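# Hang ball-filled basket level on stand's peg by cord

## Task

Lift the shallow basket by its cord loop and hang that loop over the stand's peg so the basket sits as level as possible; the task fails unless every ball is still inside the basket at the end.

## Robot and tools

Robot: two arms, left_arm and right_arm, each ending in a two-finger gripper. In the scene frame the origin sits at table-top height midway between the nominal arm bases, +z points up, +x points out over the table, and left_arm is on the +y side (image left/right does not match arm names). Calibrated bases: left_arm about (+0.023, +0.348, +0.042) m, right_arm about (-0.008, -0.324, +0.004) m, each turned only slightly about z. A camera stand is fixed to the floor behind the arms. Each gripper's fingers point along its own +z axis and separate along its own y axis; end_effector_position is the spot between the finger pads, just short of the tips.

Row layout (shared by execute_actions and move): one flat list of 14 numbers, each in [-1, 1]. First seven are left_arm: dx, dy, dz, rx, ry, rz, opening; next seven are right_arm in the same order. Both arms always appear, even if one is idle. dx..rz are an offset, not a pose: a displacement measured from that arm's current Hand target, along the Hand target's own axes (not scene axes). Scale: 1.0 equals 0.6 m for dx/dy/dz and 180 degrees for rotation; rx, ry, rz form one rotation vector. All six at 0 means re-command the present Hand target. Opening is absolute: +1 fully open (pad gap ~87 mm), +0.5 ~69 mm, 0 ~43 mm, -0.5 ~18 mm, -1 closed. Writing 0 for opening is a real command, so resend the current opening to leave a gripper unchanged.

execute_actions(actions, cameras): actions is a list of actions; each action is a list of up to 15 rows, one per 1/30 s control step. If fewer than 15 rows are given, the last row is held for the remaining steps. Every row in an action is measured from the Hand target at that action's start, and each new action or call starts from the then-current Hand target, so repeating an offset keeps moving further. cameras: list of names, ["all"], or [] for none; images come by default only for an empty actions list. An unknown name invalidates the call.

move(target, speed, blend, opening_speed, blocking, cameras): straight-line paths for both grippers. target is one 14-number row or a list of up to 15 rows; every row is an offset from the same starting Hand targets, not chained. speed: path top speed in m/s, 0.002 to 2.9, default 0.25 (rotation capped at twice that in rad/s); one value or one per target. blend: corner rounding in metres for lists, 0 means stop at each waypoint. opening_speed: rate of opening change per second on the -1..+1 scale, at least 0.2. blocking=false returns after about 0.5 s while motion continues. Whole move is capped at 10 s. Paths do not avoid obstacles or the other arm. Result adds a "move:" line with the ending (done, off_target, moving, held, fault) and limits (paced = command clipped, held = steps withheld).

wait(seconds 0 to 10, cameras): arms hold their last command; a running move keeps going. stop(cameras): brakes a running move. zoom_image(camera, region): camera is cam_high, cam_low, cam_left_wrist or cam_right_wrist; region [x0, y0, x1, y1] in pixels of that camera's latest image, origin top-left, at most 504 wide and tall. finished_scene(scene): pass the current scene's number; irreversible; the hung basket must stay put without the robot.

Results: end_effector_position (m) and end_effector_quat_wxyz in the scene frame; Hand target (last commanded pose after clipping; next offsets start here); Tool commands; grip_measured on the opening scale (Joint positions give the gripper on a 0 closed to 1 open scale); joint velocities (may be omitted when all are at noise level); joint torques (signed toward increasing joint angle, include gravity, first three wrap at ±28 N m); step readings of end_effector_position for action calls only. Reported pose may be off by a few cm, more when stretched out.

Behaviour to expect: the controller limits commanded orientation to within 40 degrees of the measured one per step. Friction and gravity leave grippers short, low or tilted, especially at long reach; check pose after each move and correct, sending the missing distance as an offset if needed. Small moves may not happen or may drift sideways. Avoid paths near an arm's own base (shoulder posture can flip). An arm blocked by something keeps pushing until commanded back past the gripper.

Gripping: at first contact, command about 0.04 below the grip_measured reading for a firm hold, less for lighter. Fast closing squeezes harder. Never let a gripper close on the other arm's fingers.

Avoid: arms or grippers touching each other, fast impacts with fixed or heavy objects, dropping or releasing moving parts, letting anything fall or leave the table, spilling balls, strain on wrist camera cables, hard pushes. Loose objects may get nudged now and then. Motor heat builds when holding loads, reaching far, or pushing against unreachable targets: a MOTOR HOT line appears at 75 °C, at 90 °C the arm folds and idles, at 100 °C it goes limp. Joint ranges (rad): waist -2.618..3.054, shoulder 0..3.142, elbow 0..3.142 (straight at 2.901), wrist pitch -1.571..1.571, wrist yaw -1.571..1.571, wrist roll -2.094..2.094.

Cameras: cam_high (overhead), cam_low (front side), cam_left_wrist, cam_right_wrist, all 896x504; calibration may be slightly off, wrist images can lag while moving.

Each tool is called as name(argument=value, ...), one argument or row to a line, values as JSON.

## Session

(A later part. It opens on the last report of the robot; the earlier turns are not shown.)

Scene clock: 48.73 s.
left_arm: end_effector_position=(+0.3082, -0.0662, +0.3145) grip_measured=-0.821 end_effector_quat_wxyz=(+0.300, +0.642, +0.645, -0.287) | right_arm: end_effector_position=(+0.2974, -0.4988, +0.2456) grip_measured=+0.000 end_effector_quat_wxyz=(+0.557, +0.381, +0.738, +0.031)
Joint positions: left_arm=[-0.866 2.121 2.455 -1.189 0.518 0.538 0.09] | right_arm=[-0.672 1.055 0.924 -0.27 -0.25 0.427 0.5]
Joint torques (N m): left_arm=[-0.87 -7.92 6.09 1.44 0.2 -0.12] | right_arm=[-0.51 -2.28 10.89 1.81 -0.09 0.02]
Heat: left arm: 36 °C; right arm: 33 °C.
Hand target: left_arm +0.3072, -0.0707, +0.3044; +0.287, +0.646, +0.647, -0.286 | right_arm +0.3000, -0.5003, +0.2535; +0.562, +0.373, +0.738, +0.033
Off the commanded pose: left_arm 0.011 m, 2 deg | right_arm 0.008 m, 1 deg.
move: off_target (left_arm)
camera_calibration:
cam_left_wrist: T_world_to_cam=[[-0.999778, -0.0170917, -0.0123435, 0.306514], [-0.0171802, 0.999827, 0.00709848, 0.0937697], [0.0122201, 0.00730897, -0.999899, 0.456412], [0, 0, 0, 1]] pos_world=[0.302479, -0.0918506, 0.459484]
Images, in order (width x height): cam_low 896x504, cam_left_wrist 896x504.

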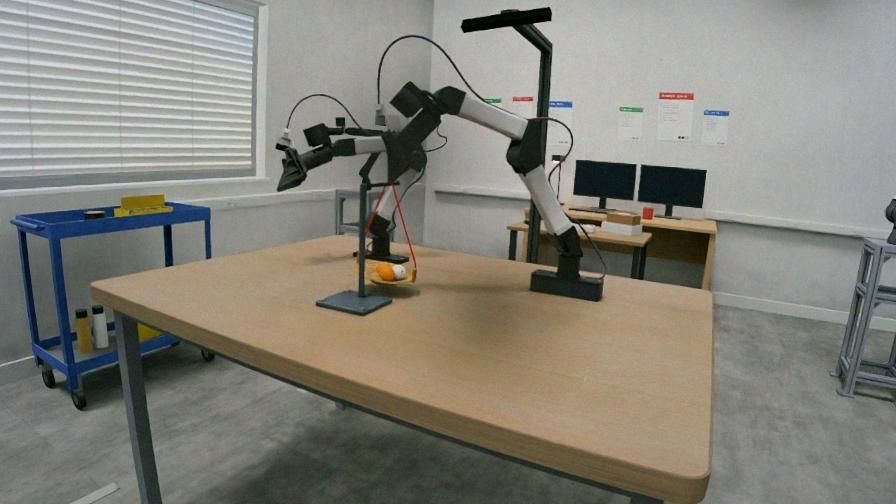

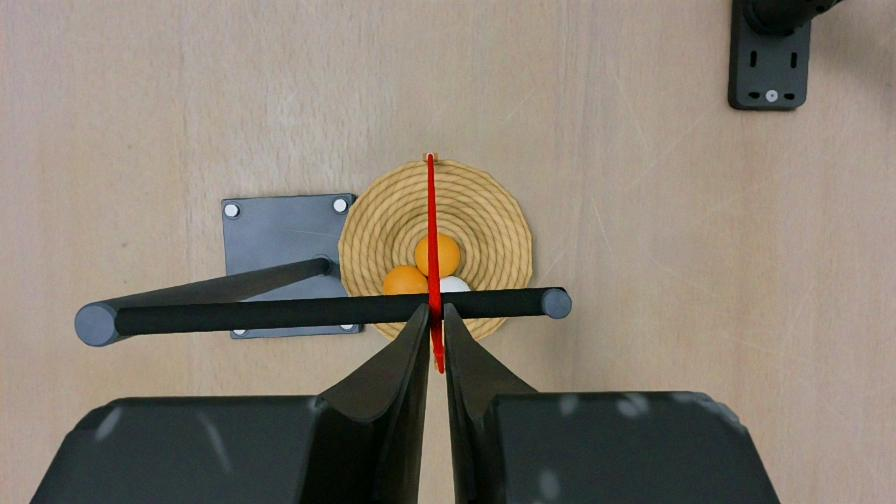

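move(
  target=[0,0,0,0,0,0,-0.6,0,0,0,0,0,0,0],
  speed=0.02,
  opening_speed=0.2,
)

move(
  target=[-0.05,0,-0.13,0,0,0,-0.6,0,0,0,0,0,0,0],
  speed=0.05,
  cameras=["all"],
)

zoom_image(
  camera="cam_low",
  region=[340, 160, 440, 300],
)

zoom_image(
  camera="cam_high",
  region=[400, 210, 560, 370],
)

Scene clock: 50.23 s.
left_arm: end_effector_position=(+0.3057, -0.0654, +0.3143) grip_measured=-0.600 end_effector_quat_wxyz=(+0.295, +0.642, +0.645, -0.290) | right_arm: end_effector_position=(+0.2974, -0.4988, +0.2456) grip_measured=+0.000 end_effector_quat_wxyz=(+0.557, +0.381, +0.738, +0.031)
Joint positions: left_arm=[-0.866 2.121 2.457 -1.199 0.526 0.538 0.2] | right_arm=[-0.672 1.055 0.924 -0.27 -0.25 0.427 0.5]
Joint torques (N m): left_arm=[-0.92 -7.88 5.85 1.56 0.14 -0.08] | right_arm=[-0.51 -2.28 10.91 1.8 -0.09 0.02]
Heat: left arm: 36 °C; right arm: 33 °C.
Hand target: left_arm +0.3072, -0.0707, +0.3044; +0.287, +0.646, +0.647, -0.286 | right_arm +0.3000, -0.5003, +0.2535; +0.562, +0.373, +0.738, +0.033
Off the commanded pose: left_arm 0.011 m, 1 deg | right_arm 0.008 m, 1 deg.
move: off_target (left_arm)

Scene clock: 52.20 s.
left_arm: end_effector_position=(+0.3132, -0.0410, +0.3496) grip_measured=-0.600 end_effector_quat_wxyz=(+0.307, +0.628, +0.653, -0.290) | right_arm: end_effector_position=(+0.2974, -0.4988, +0.2456) grip_measured=+0.000 end_effector_quat_wxyz=(+0.557, +0.381, +0.738, +0.031)
Joint positions: left_arm=[-0.814 2.244 2.848 -1.456 0.545 0.543 0.2] | right_arm=[-0.672 1.055 0.924 -0.27 -0.25 0.427 0.5]
Joint torques (N m): left_arm=[0.28 -13.86 5.5 1.54 0.37 -0.1] | right_arm=[-0.51 -2.25 10.89 1.81 -0.1 0.02]
Heat: left arm: 36 °C; right arm: 34 °C.
Hand target: left_arm +0.3072, -0.0330, +0.3790; +0.287, +0.646, +0.647, -0.286 | right_arm +0.3000, -0.5003, +0.2535; +0.562, +0.373, +0.738, +0.033
Off the commanded pose: left_arm 0.031 m, 3 deg | right_arm 0.008 m, 1 deg.
elbow stopped short (left arm): the move would have taken joint 3 (elbow) straighter than the controller allows.
move: off_target (left_arm)
camera_calibration:
cam_left_wrist: T_world_to_cam=[[-0.998858, -0.0476308, -0.00365469, 0.307891], [-0.047594, 0.998821, -0.00957926, 0.0837465], [0.00410665, -0.00939439, -0.999947, 0.493094], [0, 0, 0, 1]] pos_world=[0.309501, -0.0643503, 0.494996]
cam_right_wrist: T_world_to_cam=[[-0.527472, -0.711287, -0.46459, -0.0863598], [-0.704531, 0.671822, -0.228672, 0.620759], [0.474773, 0.2067, -0.855491, 0.31549], [0, 0, 0, 1]] pos_world=[0.242005, -0.543678, 0.371727]

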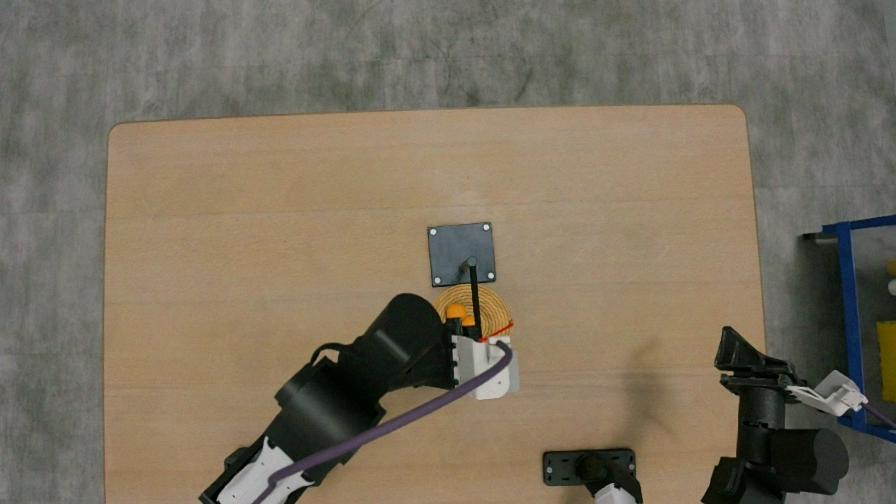

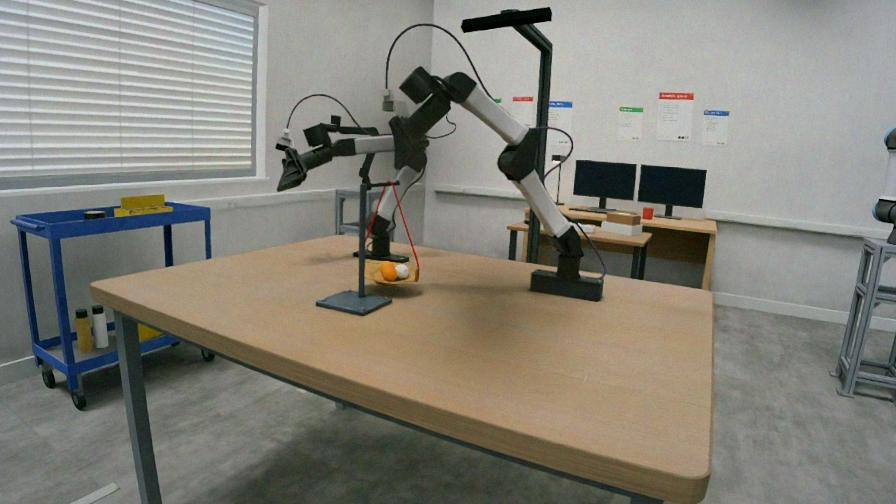

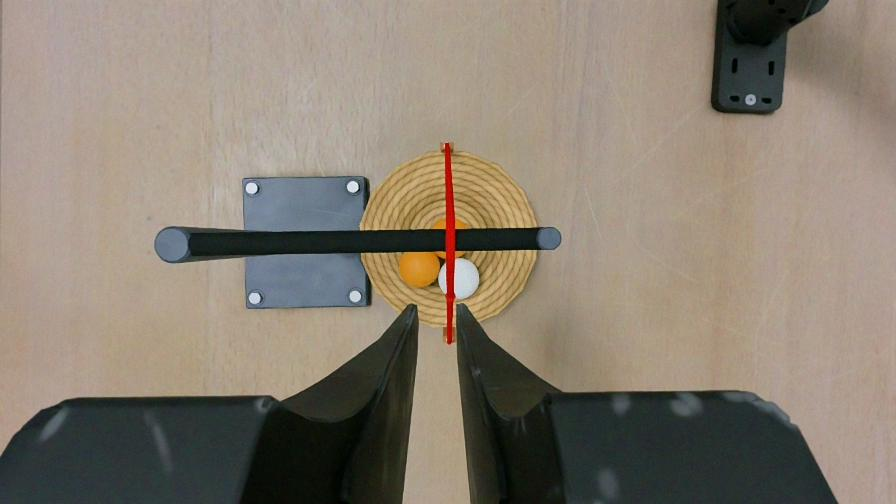

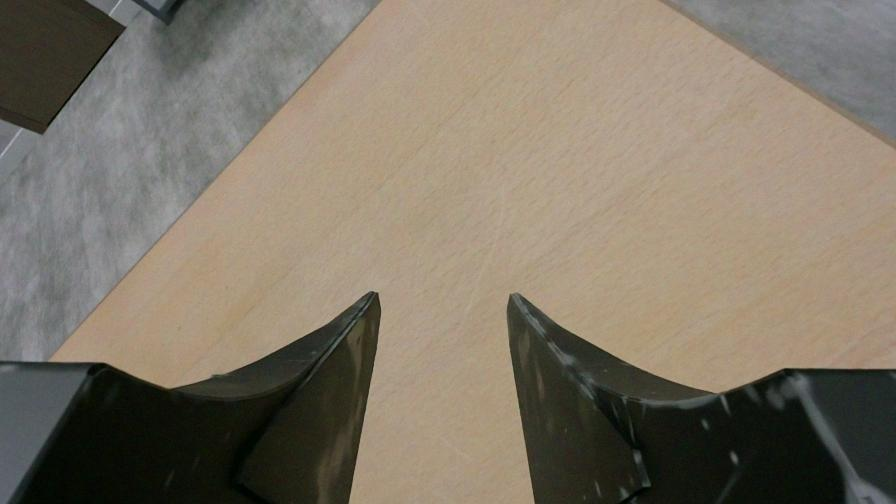

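Scaled by 3.600 from the camera's 896x504 image, which has a finer 1280x720 frame.

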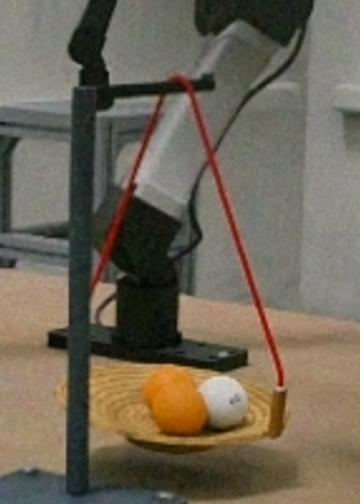

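Scaled by 3.150 from the camera's 896x504 image, which has a finer 1280x720 frame.

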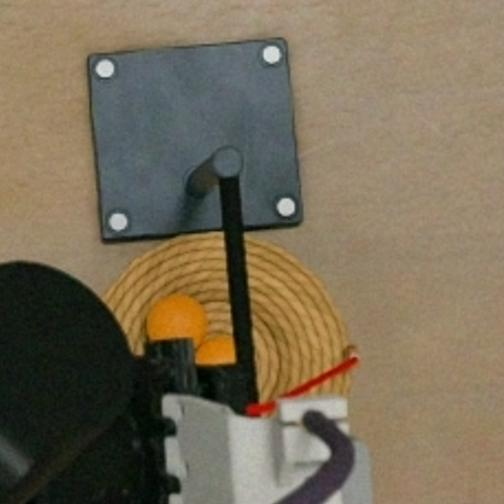

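move(
  target=[0.317,-0.05,-0.275,0,0,0,-0.6,0,0,0,0,0,0,0],
  speed=0.15,
  cameras=["all"],
)

zoom_image(
  camera="cam_low",
  region=[340, 160, 440, 300],
)

zoom_image(
  camera="cam_high",
  region=[400, 210, 560, 370],
)

Scene clock: 55.40 s.
left_arm: end_effector_position=(+0.2810, +0.2166, +0.3437) grip_measured=-0.600 end_effector_quat_wxyz=(+0.341, +0.614, +0.670, -0.242) | right_arm: end_effector_position=(+0.2974, -0.4988, +0.2456) grip_measured=+0.000 end_effector_quat_wxyz=(+0.557, +0.381, +0.738, +0.031)
Joint positions: left_arm=[-0.158 1.483 1.832 -1.555 0.801 1.206 0.2] | right_arm=[-0.672 1.055 0.924 -0.27 -0.25 0.427 0.5]
Joint torques (N m): left_arm=[0.36 -5.86 4.1 0.94 0.58 0.01] | right_arm=[-0.53 -2.26 10.91 1.81 -0.1 0.02]
Heat: left arm: 36 °C; right arm: 34 °C.
Hand target: left_arm +0.2768, +0.2170, +0.3489; +0.287, +0.646, +0.647, -0.286 | right_arm +0.3000, -0.5003, +0.2535; +0.562, +0.373, +0.738, +0.033
Off the commanded pose: left_arm 0.007 m, 9 deg | right_arm 0.008 m, 1 deg.
joint sent to its limit (left arm) — joint 4 (wrist pitch), lower limit. The joint targets are off in orientation, not in position.
move: off_target (left_arm)
camera_calibration:
cam_left_wrist: T_world_to_cam=[[-0.986654, -0.134441, -0.0918667, 0.333649], [-0.135277, 0.990804, 0.0029077, -0.153026], [0.0906309, 0.0152964, -0.995767, 0.458669], [0, 0, 0, 1]] pos_world=[0.266926, 0.189459, 0.487823]
cam_right_wrist: T_world_to_cam=[[-0.527472, -0.711287, -0.46459, -0.0863598], [-0.704531, 0.671822, -0.228672, 0.620759], [0.474773, 0.2067, -0.855491, 0.31549], [0, 0, 0, 1]] pos_world=[0.242005, -0.543678, 0.371727]

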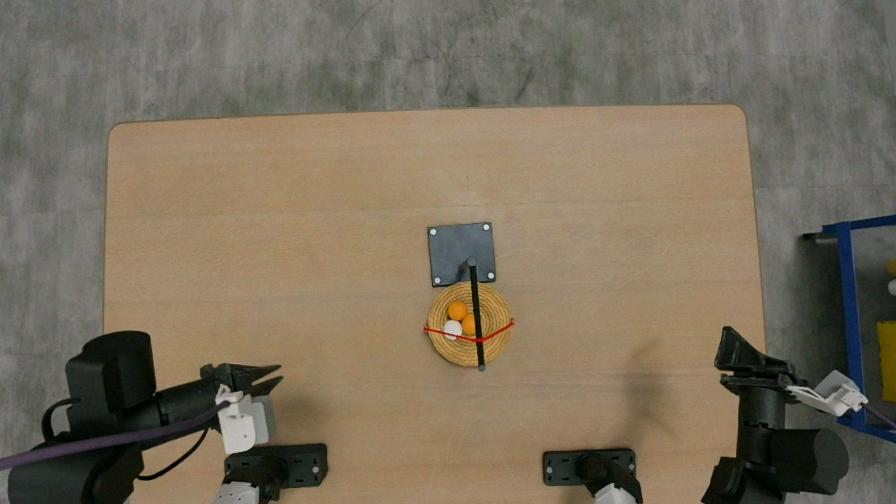

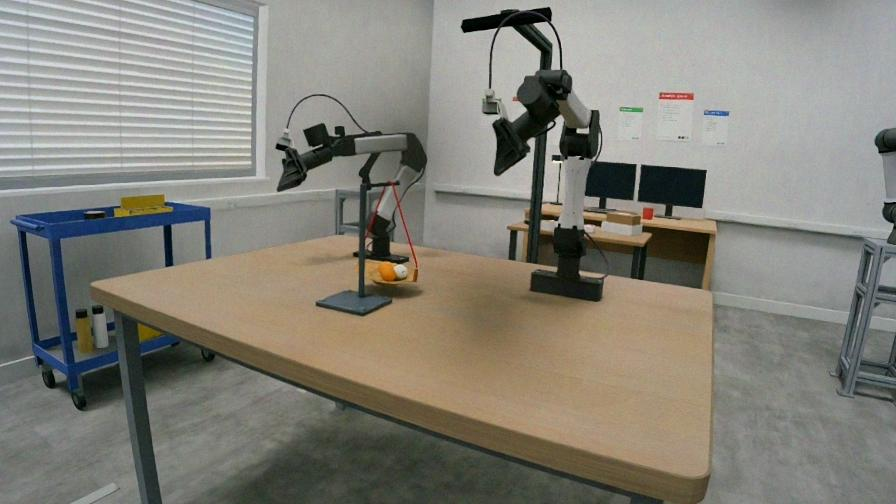

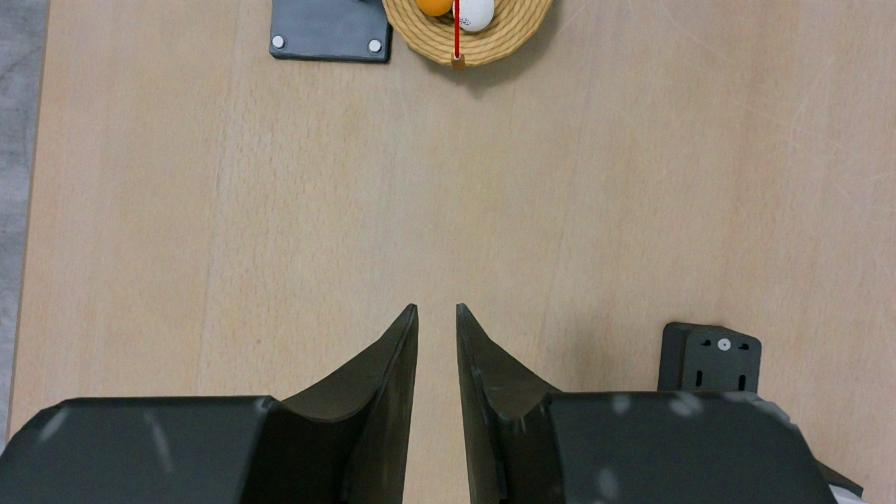

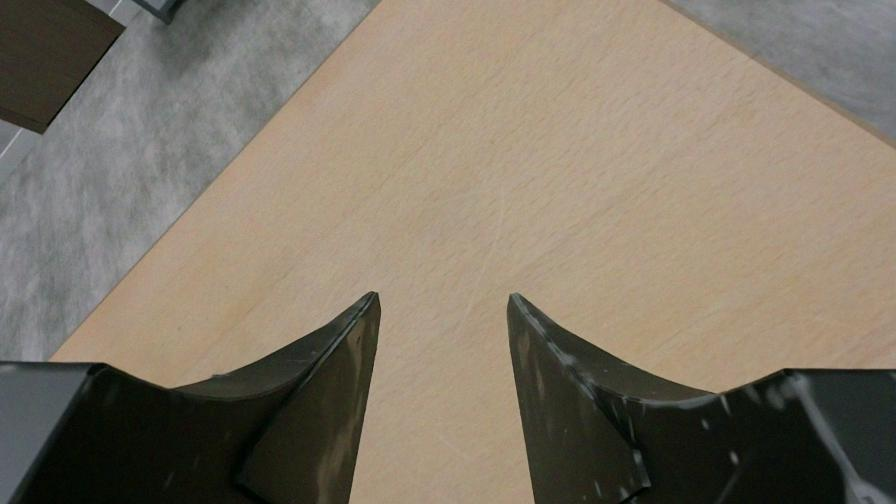

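Scaled by 3.600 from the camera's 896x504 image, which has a finer 1280x720 frame.

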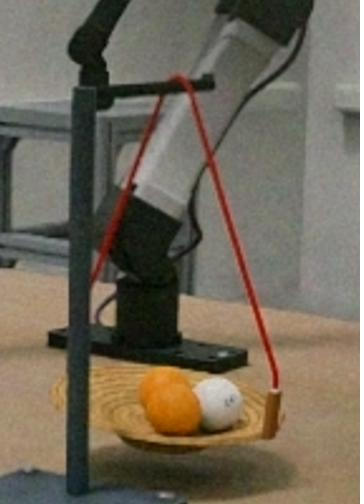

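Scaled by 3.150 from the camera's 896x504 image, which has a finer 1280x720 frame.

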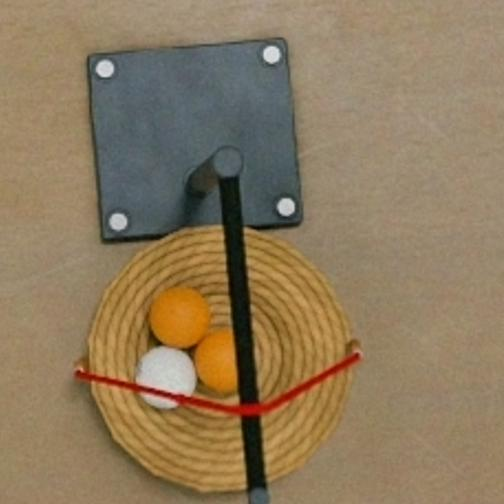

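move(
  target=[0,0,0,0,0,0,-0.6,0.3625,0.236,-0.25,-0.477,0.0256,-0.222,-0.9],
  speed=0.12,
  cameras=["cam_high","cam_right_wrist"],
)

Scene clock: 64.53 s.
left_arm: end_effector_position=(+0.2811, +0.2166, +0.3437) grip_measured=-0.600 end_effector_quat_wxyz=(+0.341, +0.614, +0.669, -0.242) | right_arm: end_effector_position=(+0.2275, -0.2183, +0.2025) grip_measured=-0.900 end_effector_quat_wxyz=(+0.615, -0.339, +0.620, +0.349)
Joint positions: left_arm=[-0.158 1.483 1.832 -1.555 0.801 1.206 0.2] | right_arm=[-0.276 0.769 0.302 0.469 -1.314 0.017 0.05]
Joint torques (N m): left_arm=[0.32 -5.89 4.1 0.96 0.59 0.01] | right_arm=[0.76 0.17 6.98 1.48 -0.03 0.01]
Heat: left arm: 34 °C; right arm: 33 °C.
Hand target: left_arm +0.2768, +0.2170, +0.3488; +0.287, +0.646, +0.647, -0.286 | right_arm +0.2248, -0.2152, +0.1997; +0.613, -0.352, +0.613, +0.353
Off the commanded pose: left_arm 0.007 m, 9 deg | right_arm 0.005 m, 2 deg.
joint sent to its limit (left arm) — joint 4 (wrist pitch), lower limit. The joint targets are off in orientation, not in position.
move: off_target (left_arm)
camera_calibration:
cam_right_wrist: T_world_to_cam=[[0.850378, -0.526081, -0.00977393, -0.308799], [-0.406542, -0.64513, -0.64694, 0.102682], [0.334038, 0.554117, -0.762478, 0.342718], [0, 0, 0, 1]] pos_world=[0.189859, -0.286115, 0.324726]
Images, in order (width x height): cam_high 896x504, cam_right_wrist 896x504.

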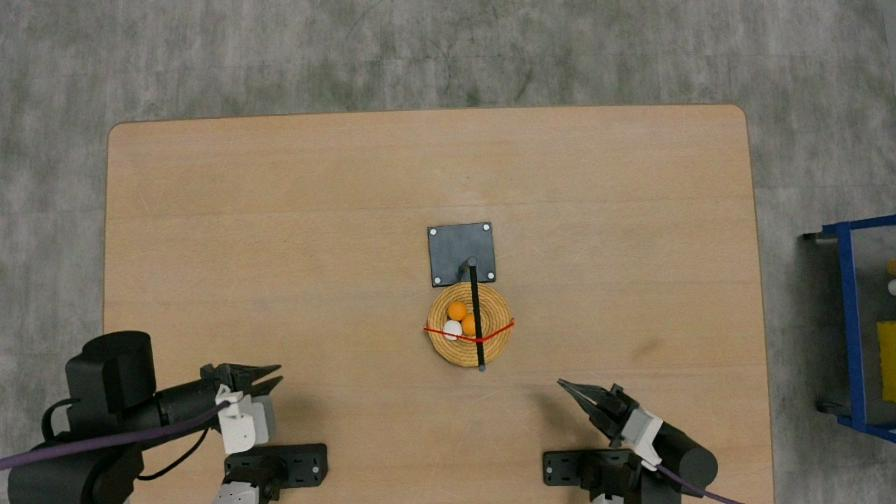

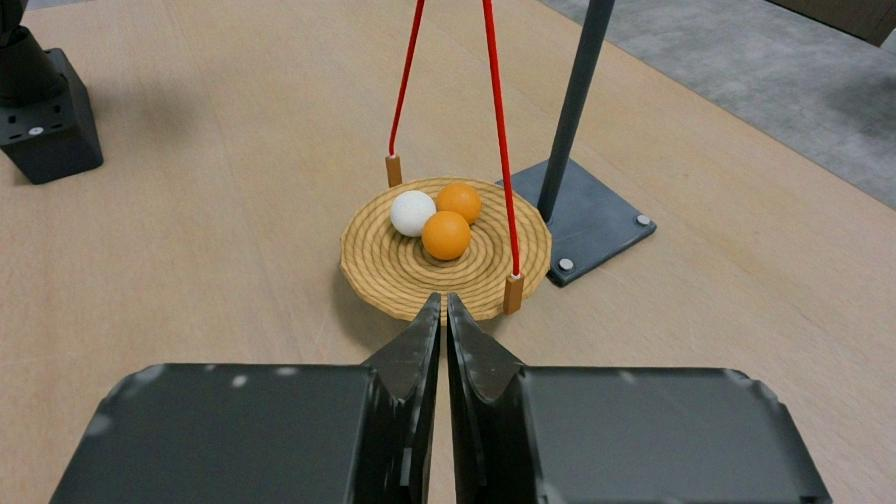

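zoom_image(
  camera="cam_right_wrist",
  region=[320, 130, 580, 330],
)

Scaled by 1.938 from the camera's 896x504 image, which has a finer 1280x720 frame.

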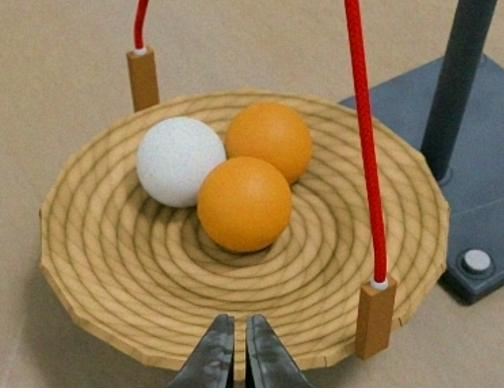

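zoom_image(
  camera="cam_high",
  region=[420, 275, 520, 375],
)

zoom_image(
  camera="cam_right_wrist",
  region=[330, 140, 450, 260],
)

zoom_image(
  camera="cam_right_wrist",
  region=[450, 210, 570, 330],
)

Scaled by 5.040 from the camera's 896x504 image, which has a finer 1280x720 frame.

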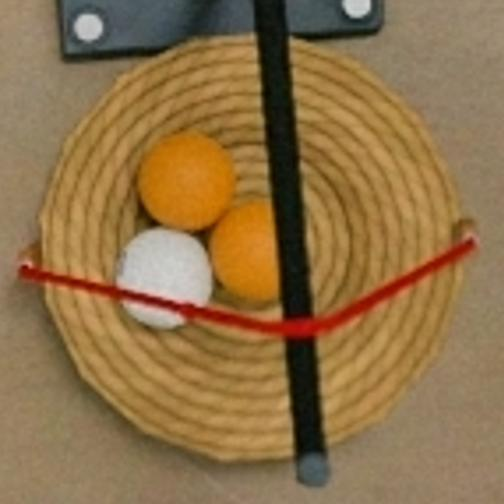

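Scaled by 4.200 from the camera's 896x504 image, which has a finer 1280x720 frame.

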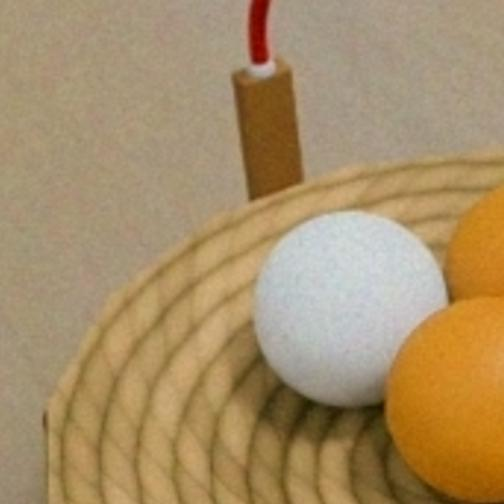

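Scaled by 4.200 from the camera's 896x504 image, which has a finer 1280x720 frame.

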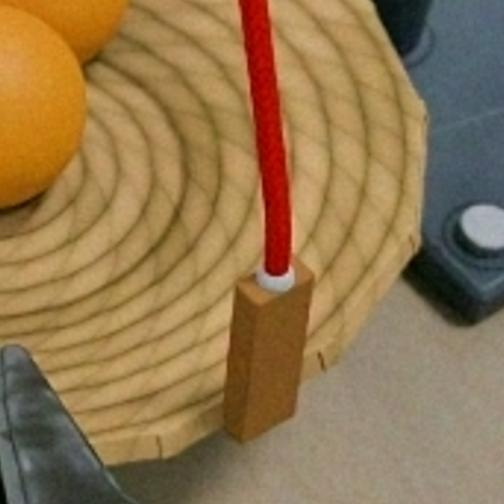

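move(
  target=[-0.131,-0.312,0.414,-0.3776,-0.2282,-0.1272,-0.6,0,0,0,0,0,0,-0.9],
  speed=0.15,
  cameras=["cam_high","cam_left_wrist"],
)

Scene clock: 73.53 s.
left_arm: end_effector_position=(+0.0926, -0.0187, +0.2430) grip_measured=-0.600 end_effector_quat_wxyz=(+0.701, +0.123, +0.691, -0.127) | right_arm: end_effector_position=(+0.2275, -0.2183, +0.2026) grip_measured=-0.900 end_effector_quat_wxyz=(+0.615, -0.340, +0.620, +0.349)
Joint positions: left_arm=[-1.908 1.676 0.783 1.14 -1.515 0.244 0.2] | right_arm=[-0.276 0.769 0.302 0.47 -1.314 0.017 0.05]
Joint torques (N m): left_arm=[-0.73 -5.35 4.26 1.58 0.11 -0.08] | right_arm=[0.76 0.17 6.97 1.48 -0.04 -0.02]
Heat: left arm: 33 °C; right arm: 32 °C.
Hand target: left_arm +0.0901, -0.0201, +0.2400; +0.726, +0.117, +0.665, -0.128 | right_arm +0.2247, -0.2151, +0.1998; +0.613, -0.352, +0.613, +0.353
Off the commanded pose: left_arm 0.004 m, 4 deg | right_arm 0.005 m, 2 deg.
move: off_target (left_arm)
camera_calibration:
cam_left_wrist: T_world_to_cam=[[-0.345644, -0.938334, 0.00771586, 0.00829862], [-0.706, 0.254628, -0.660854, 0.255391], [0.618137, -0.233868, -0.750475, 0.265942], [0, 0, 0, 1]] pos_world=[0.0187862, 0.00495239, 0.368295]
Images, in order (width x height): cam_high 896x504, cam_left_wrist 896x504.

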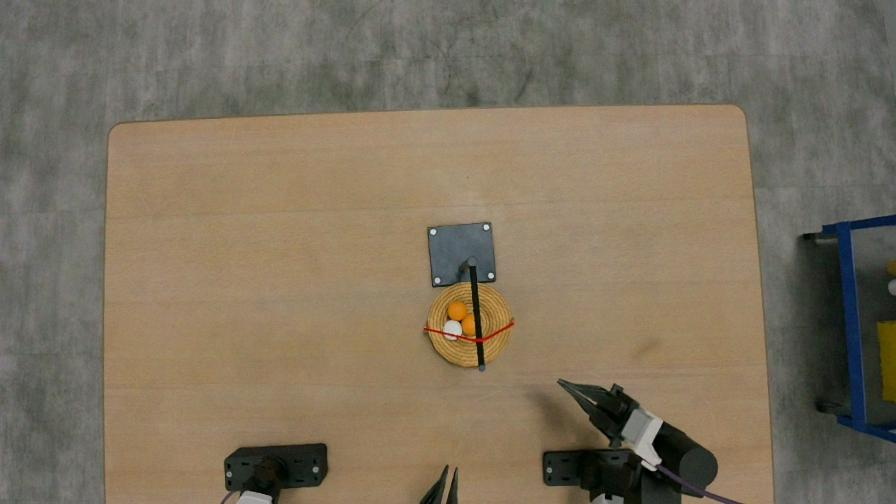

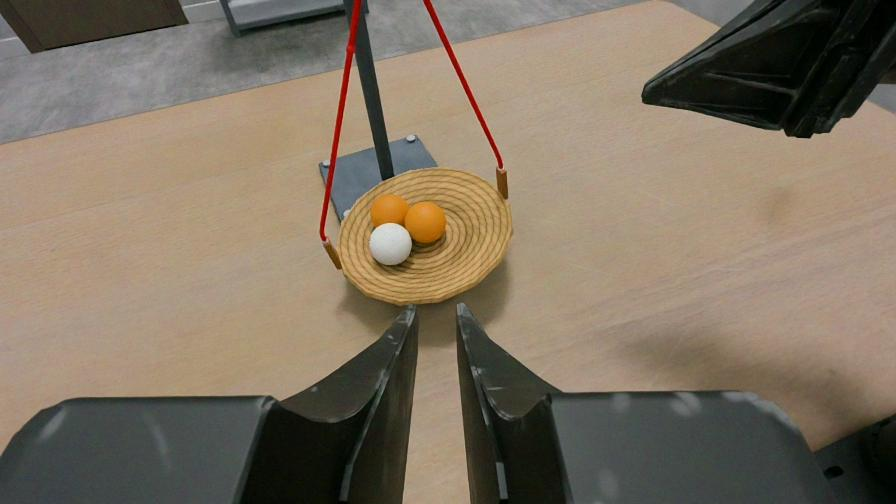

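zoom_image(
  camera="cam_left_wrist",
  region=[300, 0, 540, 310],
)

Scaled by 1.626 from the camera's 896x504 image, which has a finer 1280x720 frame.

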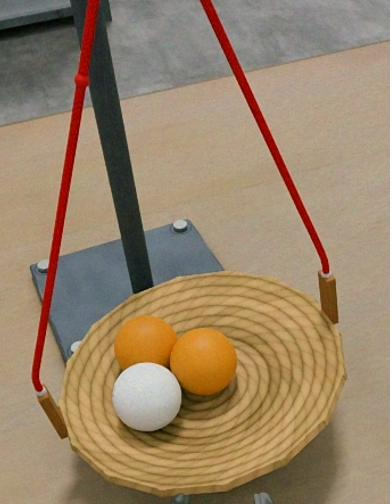

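move(
  target=[-0.167,0.478,0.173,0.3776,0.2282,0.1272,-0.6,-0.089,-0.346,-0.349,0.477,-0.0256,0.222,-0.9],
  speed=0.15,
)

Scene clock: 80.53 s.
left_arm: end_effector_position=(+0.2746, +0.2150, +0.3443) grip_measured=-0.600 end_effector_quat_wxyz=(+0.345, +0.613, +0.666, -0.248) | right_arm: end_effector_position=(+0.2964, -0.4979, +0.2470) grip_measured=-0.900 end_effector_quat_wxyz=(+0.560, +0.368, +0.741, +0.037)
Joint positions: left_arm=[-0.158 1.459 1.807 -1.552 0.816 1.205 0.2] | right_arm=[-0.69 1.052 0.921 -0.265 -0.292 0.407 0.05]
Joint torques (N m): left_arm=[0.38 -3.77 6.01 0.92 0.45 0.02] | right_arm=[0.79 -2.13 10.81 1.79 0.27 0.24]
Heat: left arm: 32 °C; right arm: 33 °C.
Hand target: left_arm +0.2770, +0.2171, +0.3489; +0.287, +0.646, +0.647, -0.286 | right_arm +0.2992, -0.5005, +0.2527; +0.562, +0.373, +0.738, +0.033
Off the commanded pose: left_arm 0.006 m, 9 deg | right_arm 0.007 m, 1 deg.
joint sent to its limit (left arm) — joint 4 (wrist pitch), lower limit. The joint targets are off in orientation, not in position.
move: off_target (left_arm)

move(
  target=[-0.307,0.048,0.311,0,0,0,-0.3,0,0,0,0,0,0,-0.9],
  speed=0.1,
  cameras=["cam_left_wrist"],
)

Scene clock: 83.97 s.
left_arm: end_effector_position=(+0.3057, -0.0429, +0.3603) grip_measured=-0.300 end_effector_quat_wxyz=(+0.318, +0.637, +0.639, -0.292) | right_arm: end_effector_position=(+0.2964, -0.4980, +0.2469) grip_measured=-0.900 end_effector_quat_wxyz=(+0.560, +0.368, +0.741, +0.037)
Joint positions: left_arm=[-0.828 2.222 2.847 -1.45 0.548 0.556 0.35] | right_arm=[-0.69 1.052 0.921 -0.265 -0.292 0.408 0.05]
Joint torques (N m): left_arm=[-0.49 -8.98 5.49 1.57 0.19 -0.27] | right_arm=[0.77 -2.14 10.82 1.77 0.29 0.22]
Heat: left arm: 31 °C; right arm: 33 °C.
Hand target: left_arm +0.3061, -0.0449, +0.3602; +0.287, +0.646, +0.647, -0.286 | right_arm +0.2992, -0.5005, +0.2528; +0.562, +0.373, +0.738, +0.033
Off the commanded pose: left_arm 0.002 m, 4 deg | right_arm 0.007 m, 1 deg.
elbow stopped short (left arm): the move would have taken joint 3 (elbow) straighter than the controller allows.
move: off_target (left_arm)
camera_calibration:
cam_left_wrist: T_world_to_cam=[[-0.999255, -0.0237502, -0.0304321, 0.311132], [-0.022819, 0.999272, -0.0305878, 0.0854255], [0.0311364, -0.0298705, -0.999069, 0.494361], [0, 0, 0, 1]] pos_world=[0.297457, -0.063207, 0.505982]
Images, in order (width x height): cam_left_wrist 896x504.

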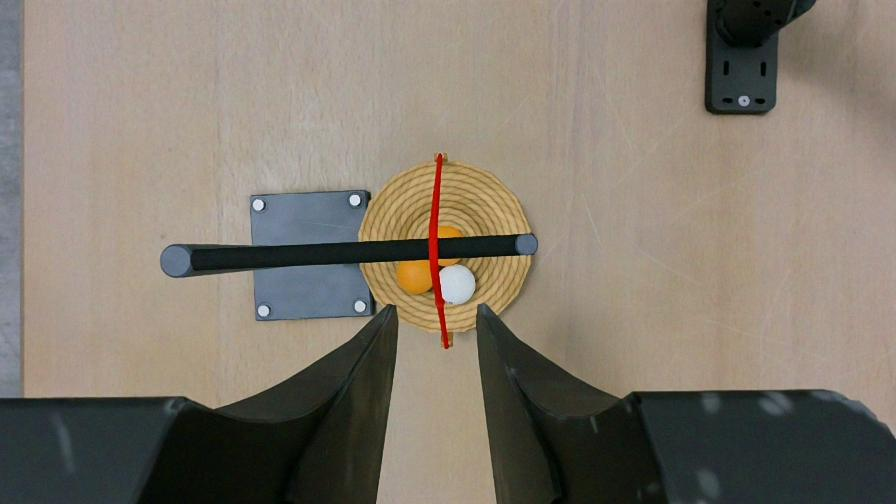

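move(
  target=[0.0375,-0.003,0.0925,0,0,0,-0.5,0,0,0,0,0,0,-0.9],
  speed=0.05,
  cameras=["cam_left_wrist"],
)

zoom_image(
  camera="cam_left_wrist",
  region=[320, 140, 560, 400],
)

Scene clock: 85.77 s.
left_arm: end_effector_position=(+0.3076, -0.0592, +0.2901) grip_measured=-0.500 end_effector_quat_wxyz=(+0.256, +0.643, +0.666, -0.279) | right_arm: end_effector_position=(+0.2964, -0.4980, +0.2469) grip_measured=-0.900 end_effector_quat_wxyz=(+0.560, +0.368, +0.741, +0.037)
Joint positions: left_arm=[-0.861 2.176 2.49 -1.271 0.509 0.546 0.25] | right_arm=[-0.69 1.052 0.921 -0.265 -0.292 0.408 0.05]
Joint torques (N m): left_arm=[-1.8 -12.57 4.15 2.04 0.29 -0.24] | right_arm=[0.77 -2.13 10.82 1.77 0.29 0.21]
Heat: left arm: 32 °C; right arm: 33 °C.
Hand target: left_arm +0.3044, -0.0710, +0.3062; +0.287, +0.646, +0.647, -0.286 | right_arm +0.2992, -0.5005, +0.2528; +0.562, +0.373, +0.738, +0.033
Off the commanded pose: left_arm 0.020 m, 4 deg | right_arm 0.007 m, 1 deg.
move: off_target (left_arm)
camera_calibration:
cam_left_wrist: T_world_to_cam=[[-0.998789, -0.0230778, 0.0434412, 0.288962], [-0.0192309, 0.996025, 0.0869767, 0.0642073], [-0.0452758, 0.086036, -0.995263, 0.452974], [0, 0, 0, 1]] pos_world=[0.310355, -0.0962555, 0.432691]
Images, in order (width x height): cam_left_wrist 896x504.

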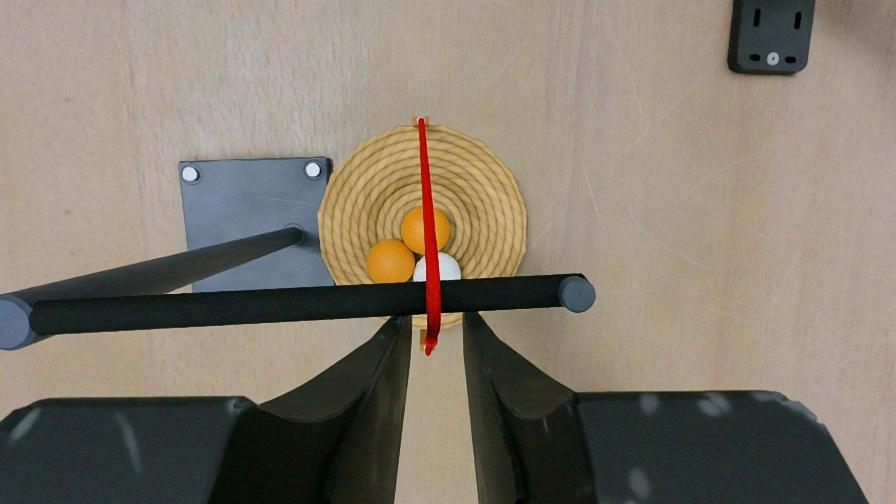

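Scaled by 1.938 from the camera's 896x504 image, which has a finer 1280x720 frame.

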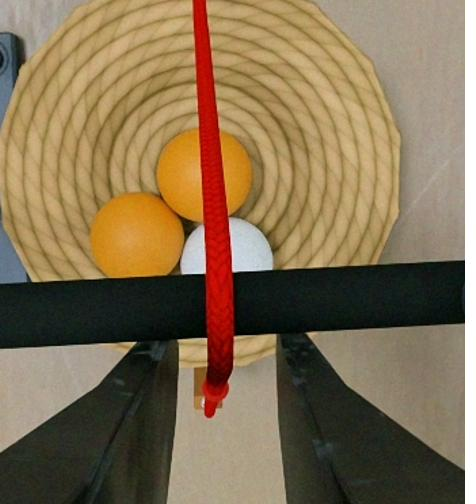

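move(
  target=[0,0,0,0,0,0,-0.97,0,0,0,0,0,0,-0.9],
  speed=0.03,
  opening_speed=0.4,
  cameras=["cam_left_wrist","cam_low"],
)

zoom_image(
  camera="cam_left_wrist",
  region=[320, 140, 560, 400],
)

zoom_image(
  camera="cam_low",
  region=[340, 160, 440, 300],
)

Scene clock: 87.53 s.
left_arm: end_effector_position=(+0.3109, -0.0592, +0.2889) grip_measured=-0.883 end_effector_quat_wxyz=(+0.260, +0.643, +0.668, -0.271) | right_arm: end_effector_position=(+0.2964, -0.4980, +0.2469) grip_measured=-0.900 end_effector_quat_wxyz=(+0.560, +0.368, +0.741, +0.037)
Joint positions: left_arm=[-0.862 2.176 2.486 -1.262 0.492 0.546 0.059] | right_arm=[-0.69 1.052 0.921 -0.265 -0.292 0.408 0.05]
Joint torques (N m): left_arm=[-1.76 -12.62 4.33 1.91 0.45 -0.23] | right_arm=[0.77 -2.14 10.84 1.77 0.29 0.21]
Heat: left arm: 33 °C; right arm: 33 °C.
Hand target: left_arm +0.3045, -0.0709, +0.3060; +0.287, +0.646, +0.647, -0.286 | right_arm +0.2992, -0.5005, +0.2528; +0.562, +0.373, +0.738, +0.033
Off the commanded pose: left_arm 0.022 m, 4 deg | right_arm 0.007 m, 1 deg.
move: off_target (left_arm)
camera_calibration:
cam_left_wrist: T_world_to_cam=[[-0.999016, -0.0327856, 0.0298552, 0.295677], [-0.0298997, 0.995268, 0.0924545, 0.0660661], [-0.0327451, 0.0914709, -0.995269, 0.448336], [0, 0, 0, 1]] pos_world=[0.312042, -0.0970692, 0.43128]
Images, in order (width x height): cam_low 896x504, cam_left_wrist 896x504.

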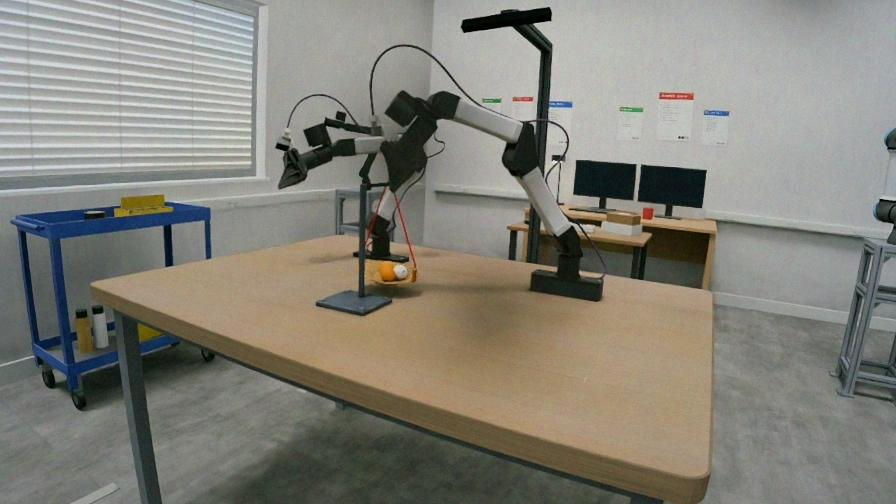

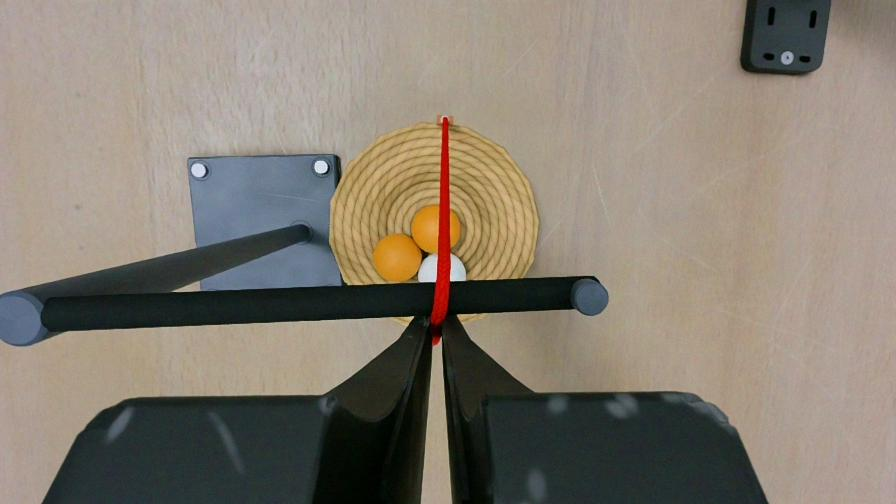

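Scaled by 1.938 from the camera's 896x504 image, which has a finer 1280x720 frame.

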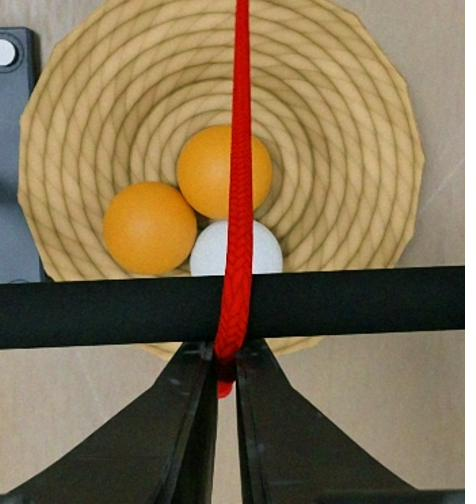

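Scaled by 3.600 from the camera's 896x504 image, which has a finer 1280x720 frame.

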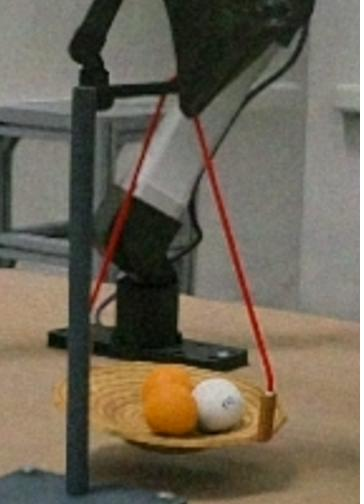

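move(
  target=[0,0,0,0,0,0,-0.5,0,0,0,0,0,0,-0.9],
  speed=0.03,
  opening_speed=0.3,
)

move(
  target=[-0.017,0,-0.009,0,0,0,-0.5,0,0,0,0,0,0,-0.9],
  speed=0.03,
  cameras=["cam_left_wrist","cam_low"],
)

zoom_image(
  camera="cam_left_wrist",
  region=[320, 140, 560, 400],
)

zoom_image(
  camera="cam_low",
  region=[340, 160, 440, 300],
)

Scene clock: 89.63 s.
left_arm: end_effector_position=(+0.3041, -0.0594, +0.2890) grip_measured=-0.500 end_effector_quat_wxyz=(+0.251, +0.644, +0.667, -0.279) | right_arm: end_effector_position=(+0.2964, -0.4980, +0.2469) grip_measured=-0.900 end_effector_quat_wxyz=(+0.560, +0.368, +0.741, +0.037)
Joint positions: left_arm=[-0.867 2.174 2.486 -1.277 0.507 0.541 0.25] | right_arm=[-0.69 1.052 0.921 -0.265 -0.292 0.408 0.05]
Joint torques (N m): left_arm=[-1.26 -12.46 4.15 2.07 0.33 -0.17] | right_arm=[0.76 -2.13 10.82 1.77 0.29 0.21]
Heat: left arm: 34 °C; right arm: 33 °C.
Hand target: left_arm +0.3044, -0.0709, +0.3061; +0.287, +0.646, +0.647, -0.286 | right_arm +0.2992, -0.5005, +0.2528; +0.562, +0.373, +0.738, +0.033
Off the commanded pose: left_arm 0.020 m, 5 deg | right_arm 0.007 m, 1 deg.
move: off_target (left_arm)

Scene clock: 90.90 s.
left_arm: end_effector_position=(+0.3067, -0.0694, +0.3178) grip_measured=-0.500 end_effector_quat_wxyz=(+0.290, +0.646, +0.648, -0.280) | right_arm: end_effector_position=(+0.2964, -0.4980, +0.2469) grip_measured=-0.900 end_effector_quat_wxyz=(+0.560, +0.368, +0.741, +0.037)
Joint positions: left_arm=[-0.879 2.221 2.662 -1.318 0.5 0.541 0.25] | right_arm=[-0.69 1.052 0.921 -0.265 -0.292 0.408 0.05]
Joint torques (N m): left_arm=[-0.65 -9.26 6.32 1.51 0.33 -0.25] | right_arm=[0.77 -2.14 10.82 1.77 0.29 0.22]
Heat: left arm: 34 °C; right arm: 33 °C.
Hand target: left_arm +0.3044, -0.0738, +0.3173; +0.287, +0.646, +0.647, -0.286 | right_arm +0.2992, -0.5005, +0.2528; +0.562, +0.373, +0.738, +0.033
Off the commanded pose: left_arm 0.005 m, 1 deg | right_arm 0.007 m, 1 deg.
move: done
camera_calibration:
cam_left_wrist: T_world_to_cam=[[-0.999848, -0.0135358, -0.010957, 0.304961], [-0.0138851, 0.999377, 0.0324538, 0.0879063], [0.0105108, 0.032601, -0.999413, 0.461858], [0, 0, 0, 1]] pos_world=[0.301281, -0.0987807, 0.462076]
Images, in order (width x height): cam_low 896x504, cam_left_wrist 896x504.

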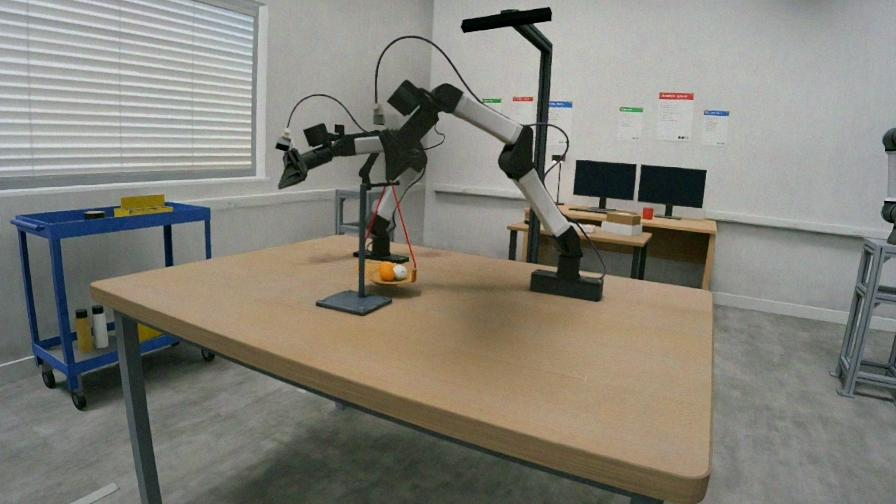

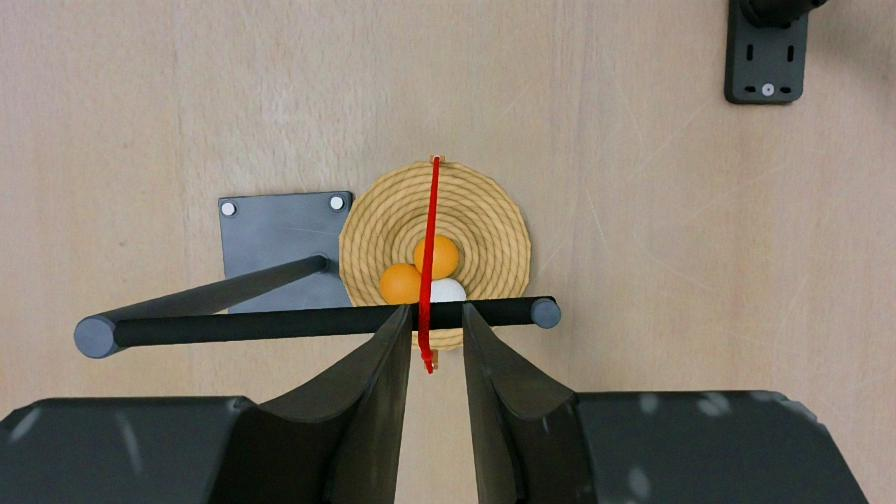

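Scaled by 1.938 from the camera's 896x504 image, which has a finer 1280x720 frame.

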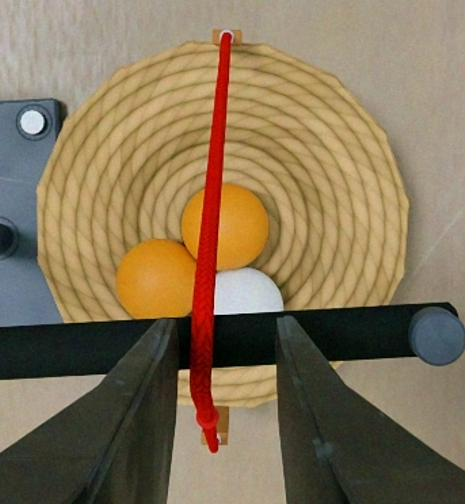

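Scaled by 3.600 from the camera's 896x504 image, which has a finer 1280x720 frame.

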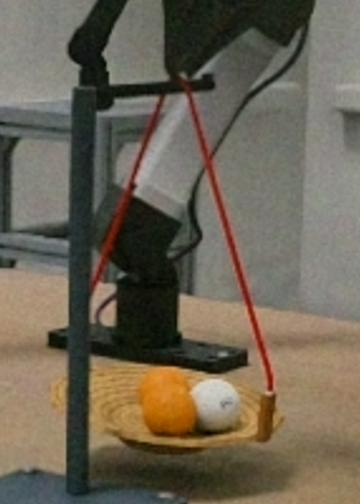

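move(
  target=[0.014,0.006,-0.0007,0,0,0,-0.5,0,0,0,0,0,0,-0.9],
  speed=0.02,
)

Scene clock: 92.03 s.
left_arm: end_effector_position=(+0.3051, -0.0707, +0.3155) grip_measured=-0.500 end_effector_quat_wxyz=(+0.289, +0.646, +0.643, -0.292) | right_arm: end_effector_position=(+0.2964, -0.4980, +0.2469) grip_measured=-0.900 end_effector_quat_wxyz=(+0.560, +0.368, +0.741, +0.037)
Joint positions: left_arm=[-0.873 2.192 2.589 -1.273 0.53 0.541 0.25] | right_arm=[-0.69 1.052 0.921 -0.265 -0.292 0.408 0.05]
Joint torques (N m): left_arm=[0.25 -10.92 3.02 1.59 0.18 -0.06] | right_arm=[0.76 -2.14 10.82 1.77 0.29 0.21]
Heat: left arm: 34 °C; right arm: 34 °C.
Hand target: left_arm +0.3080, -0.0678, +0.3114; +0.287, +0.646, +0.647, -0.286 | right_arm +0.2992, -0.5005, +0.2528; +0.562, +0.373, +0.738, +0.033
Off the commanded pose: left_arm 0.006 m, 1 deg | right_arm 0.007 m, 1 deg.
move: done


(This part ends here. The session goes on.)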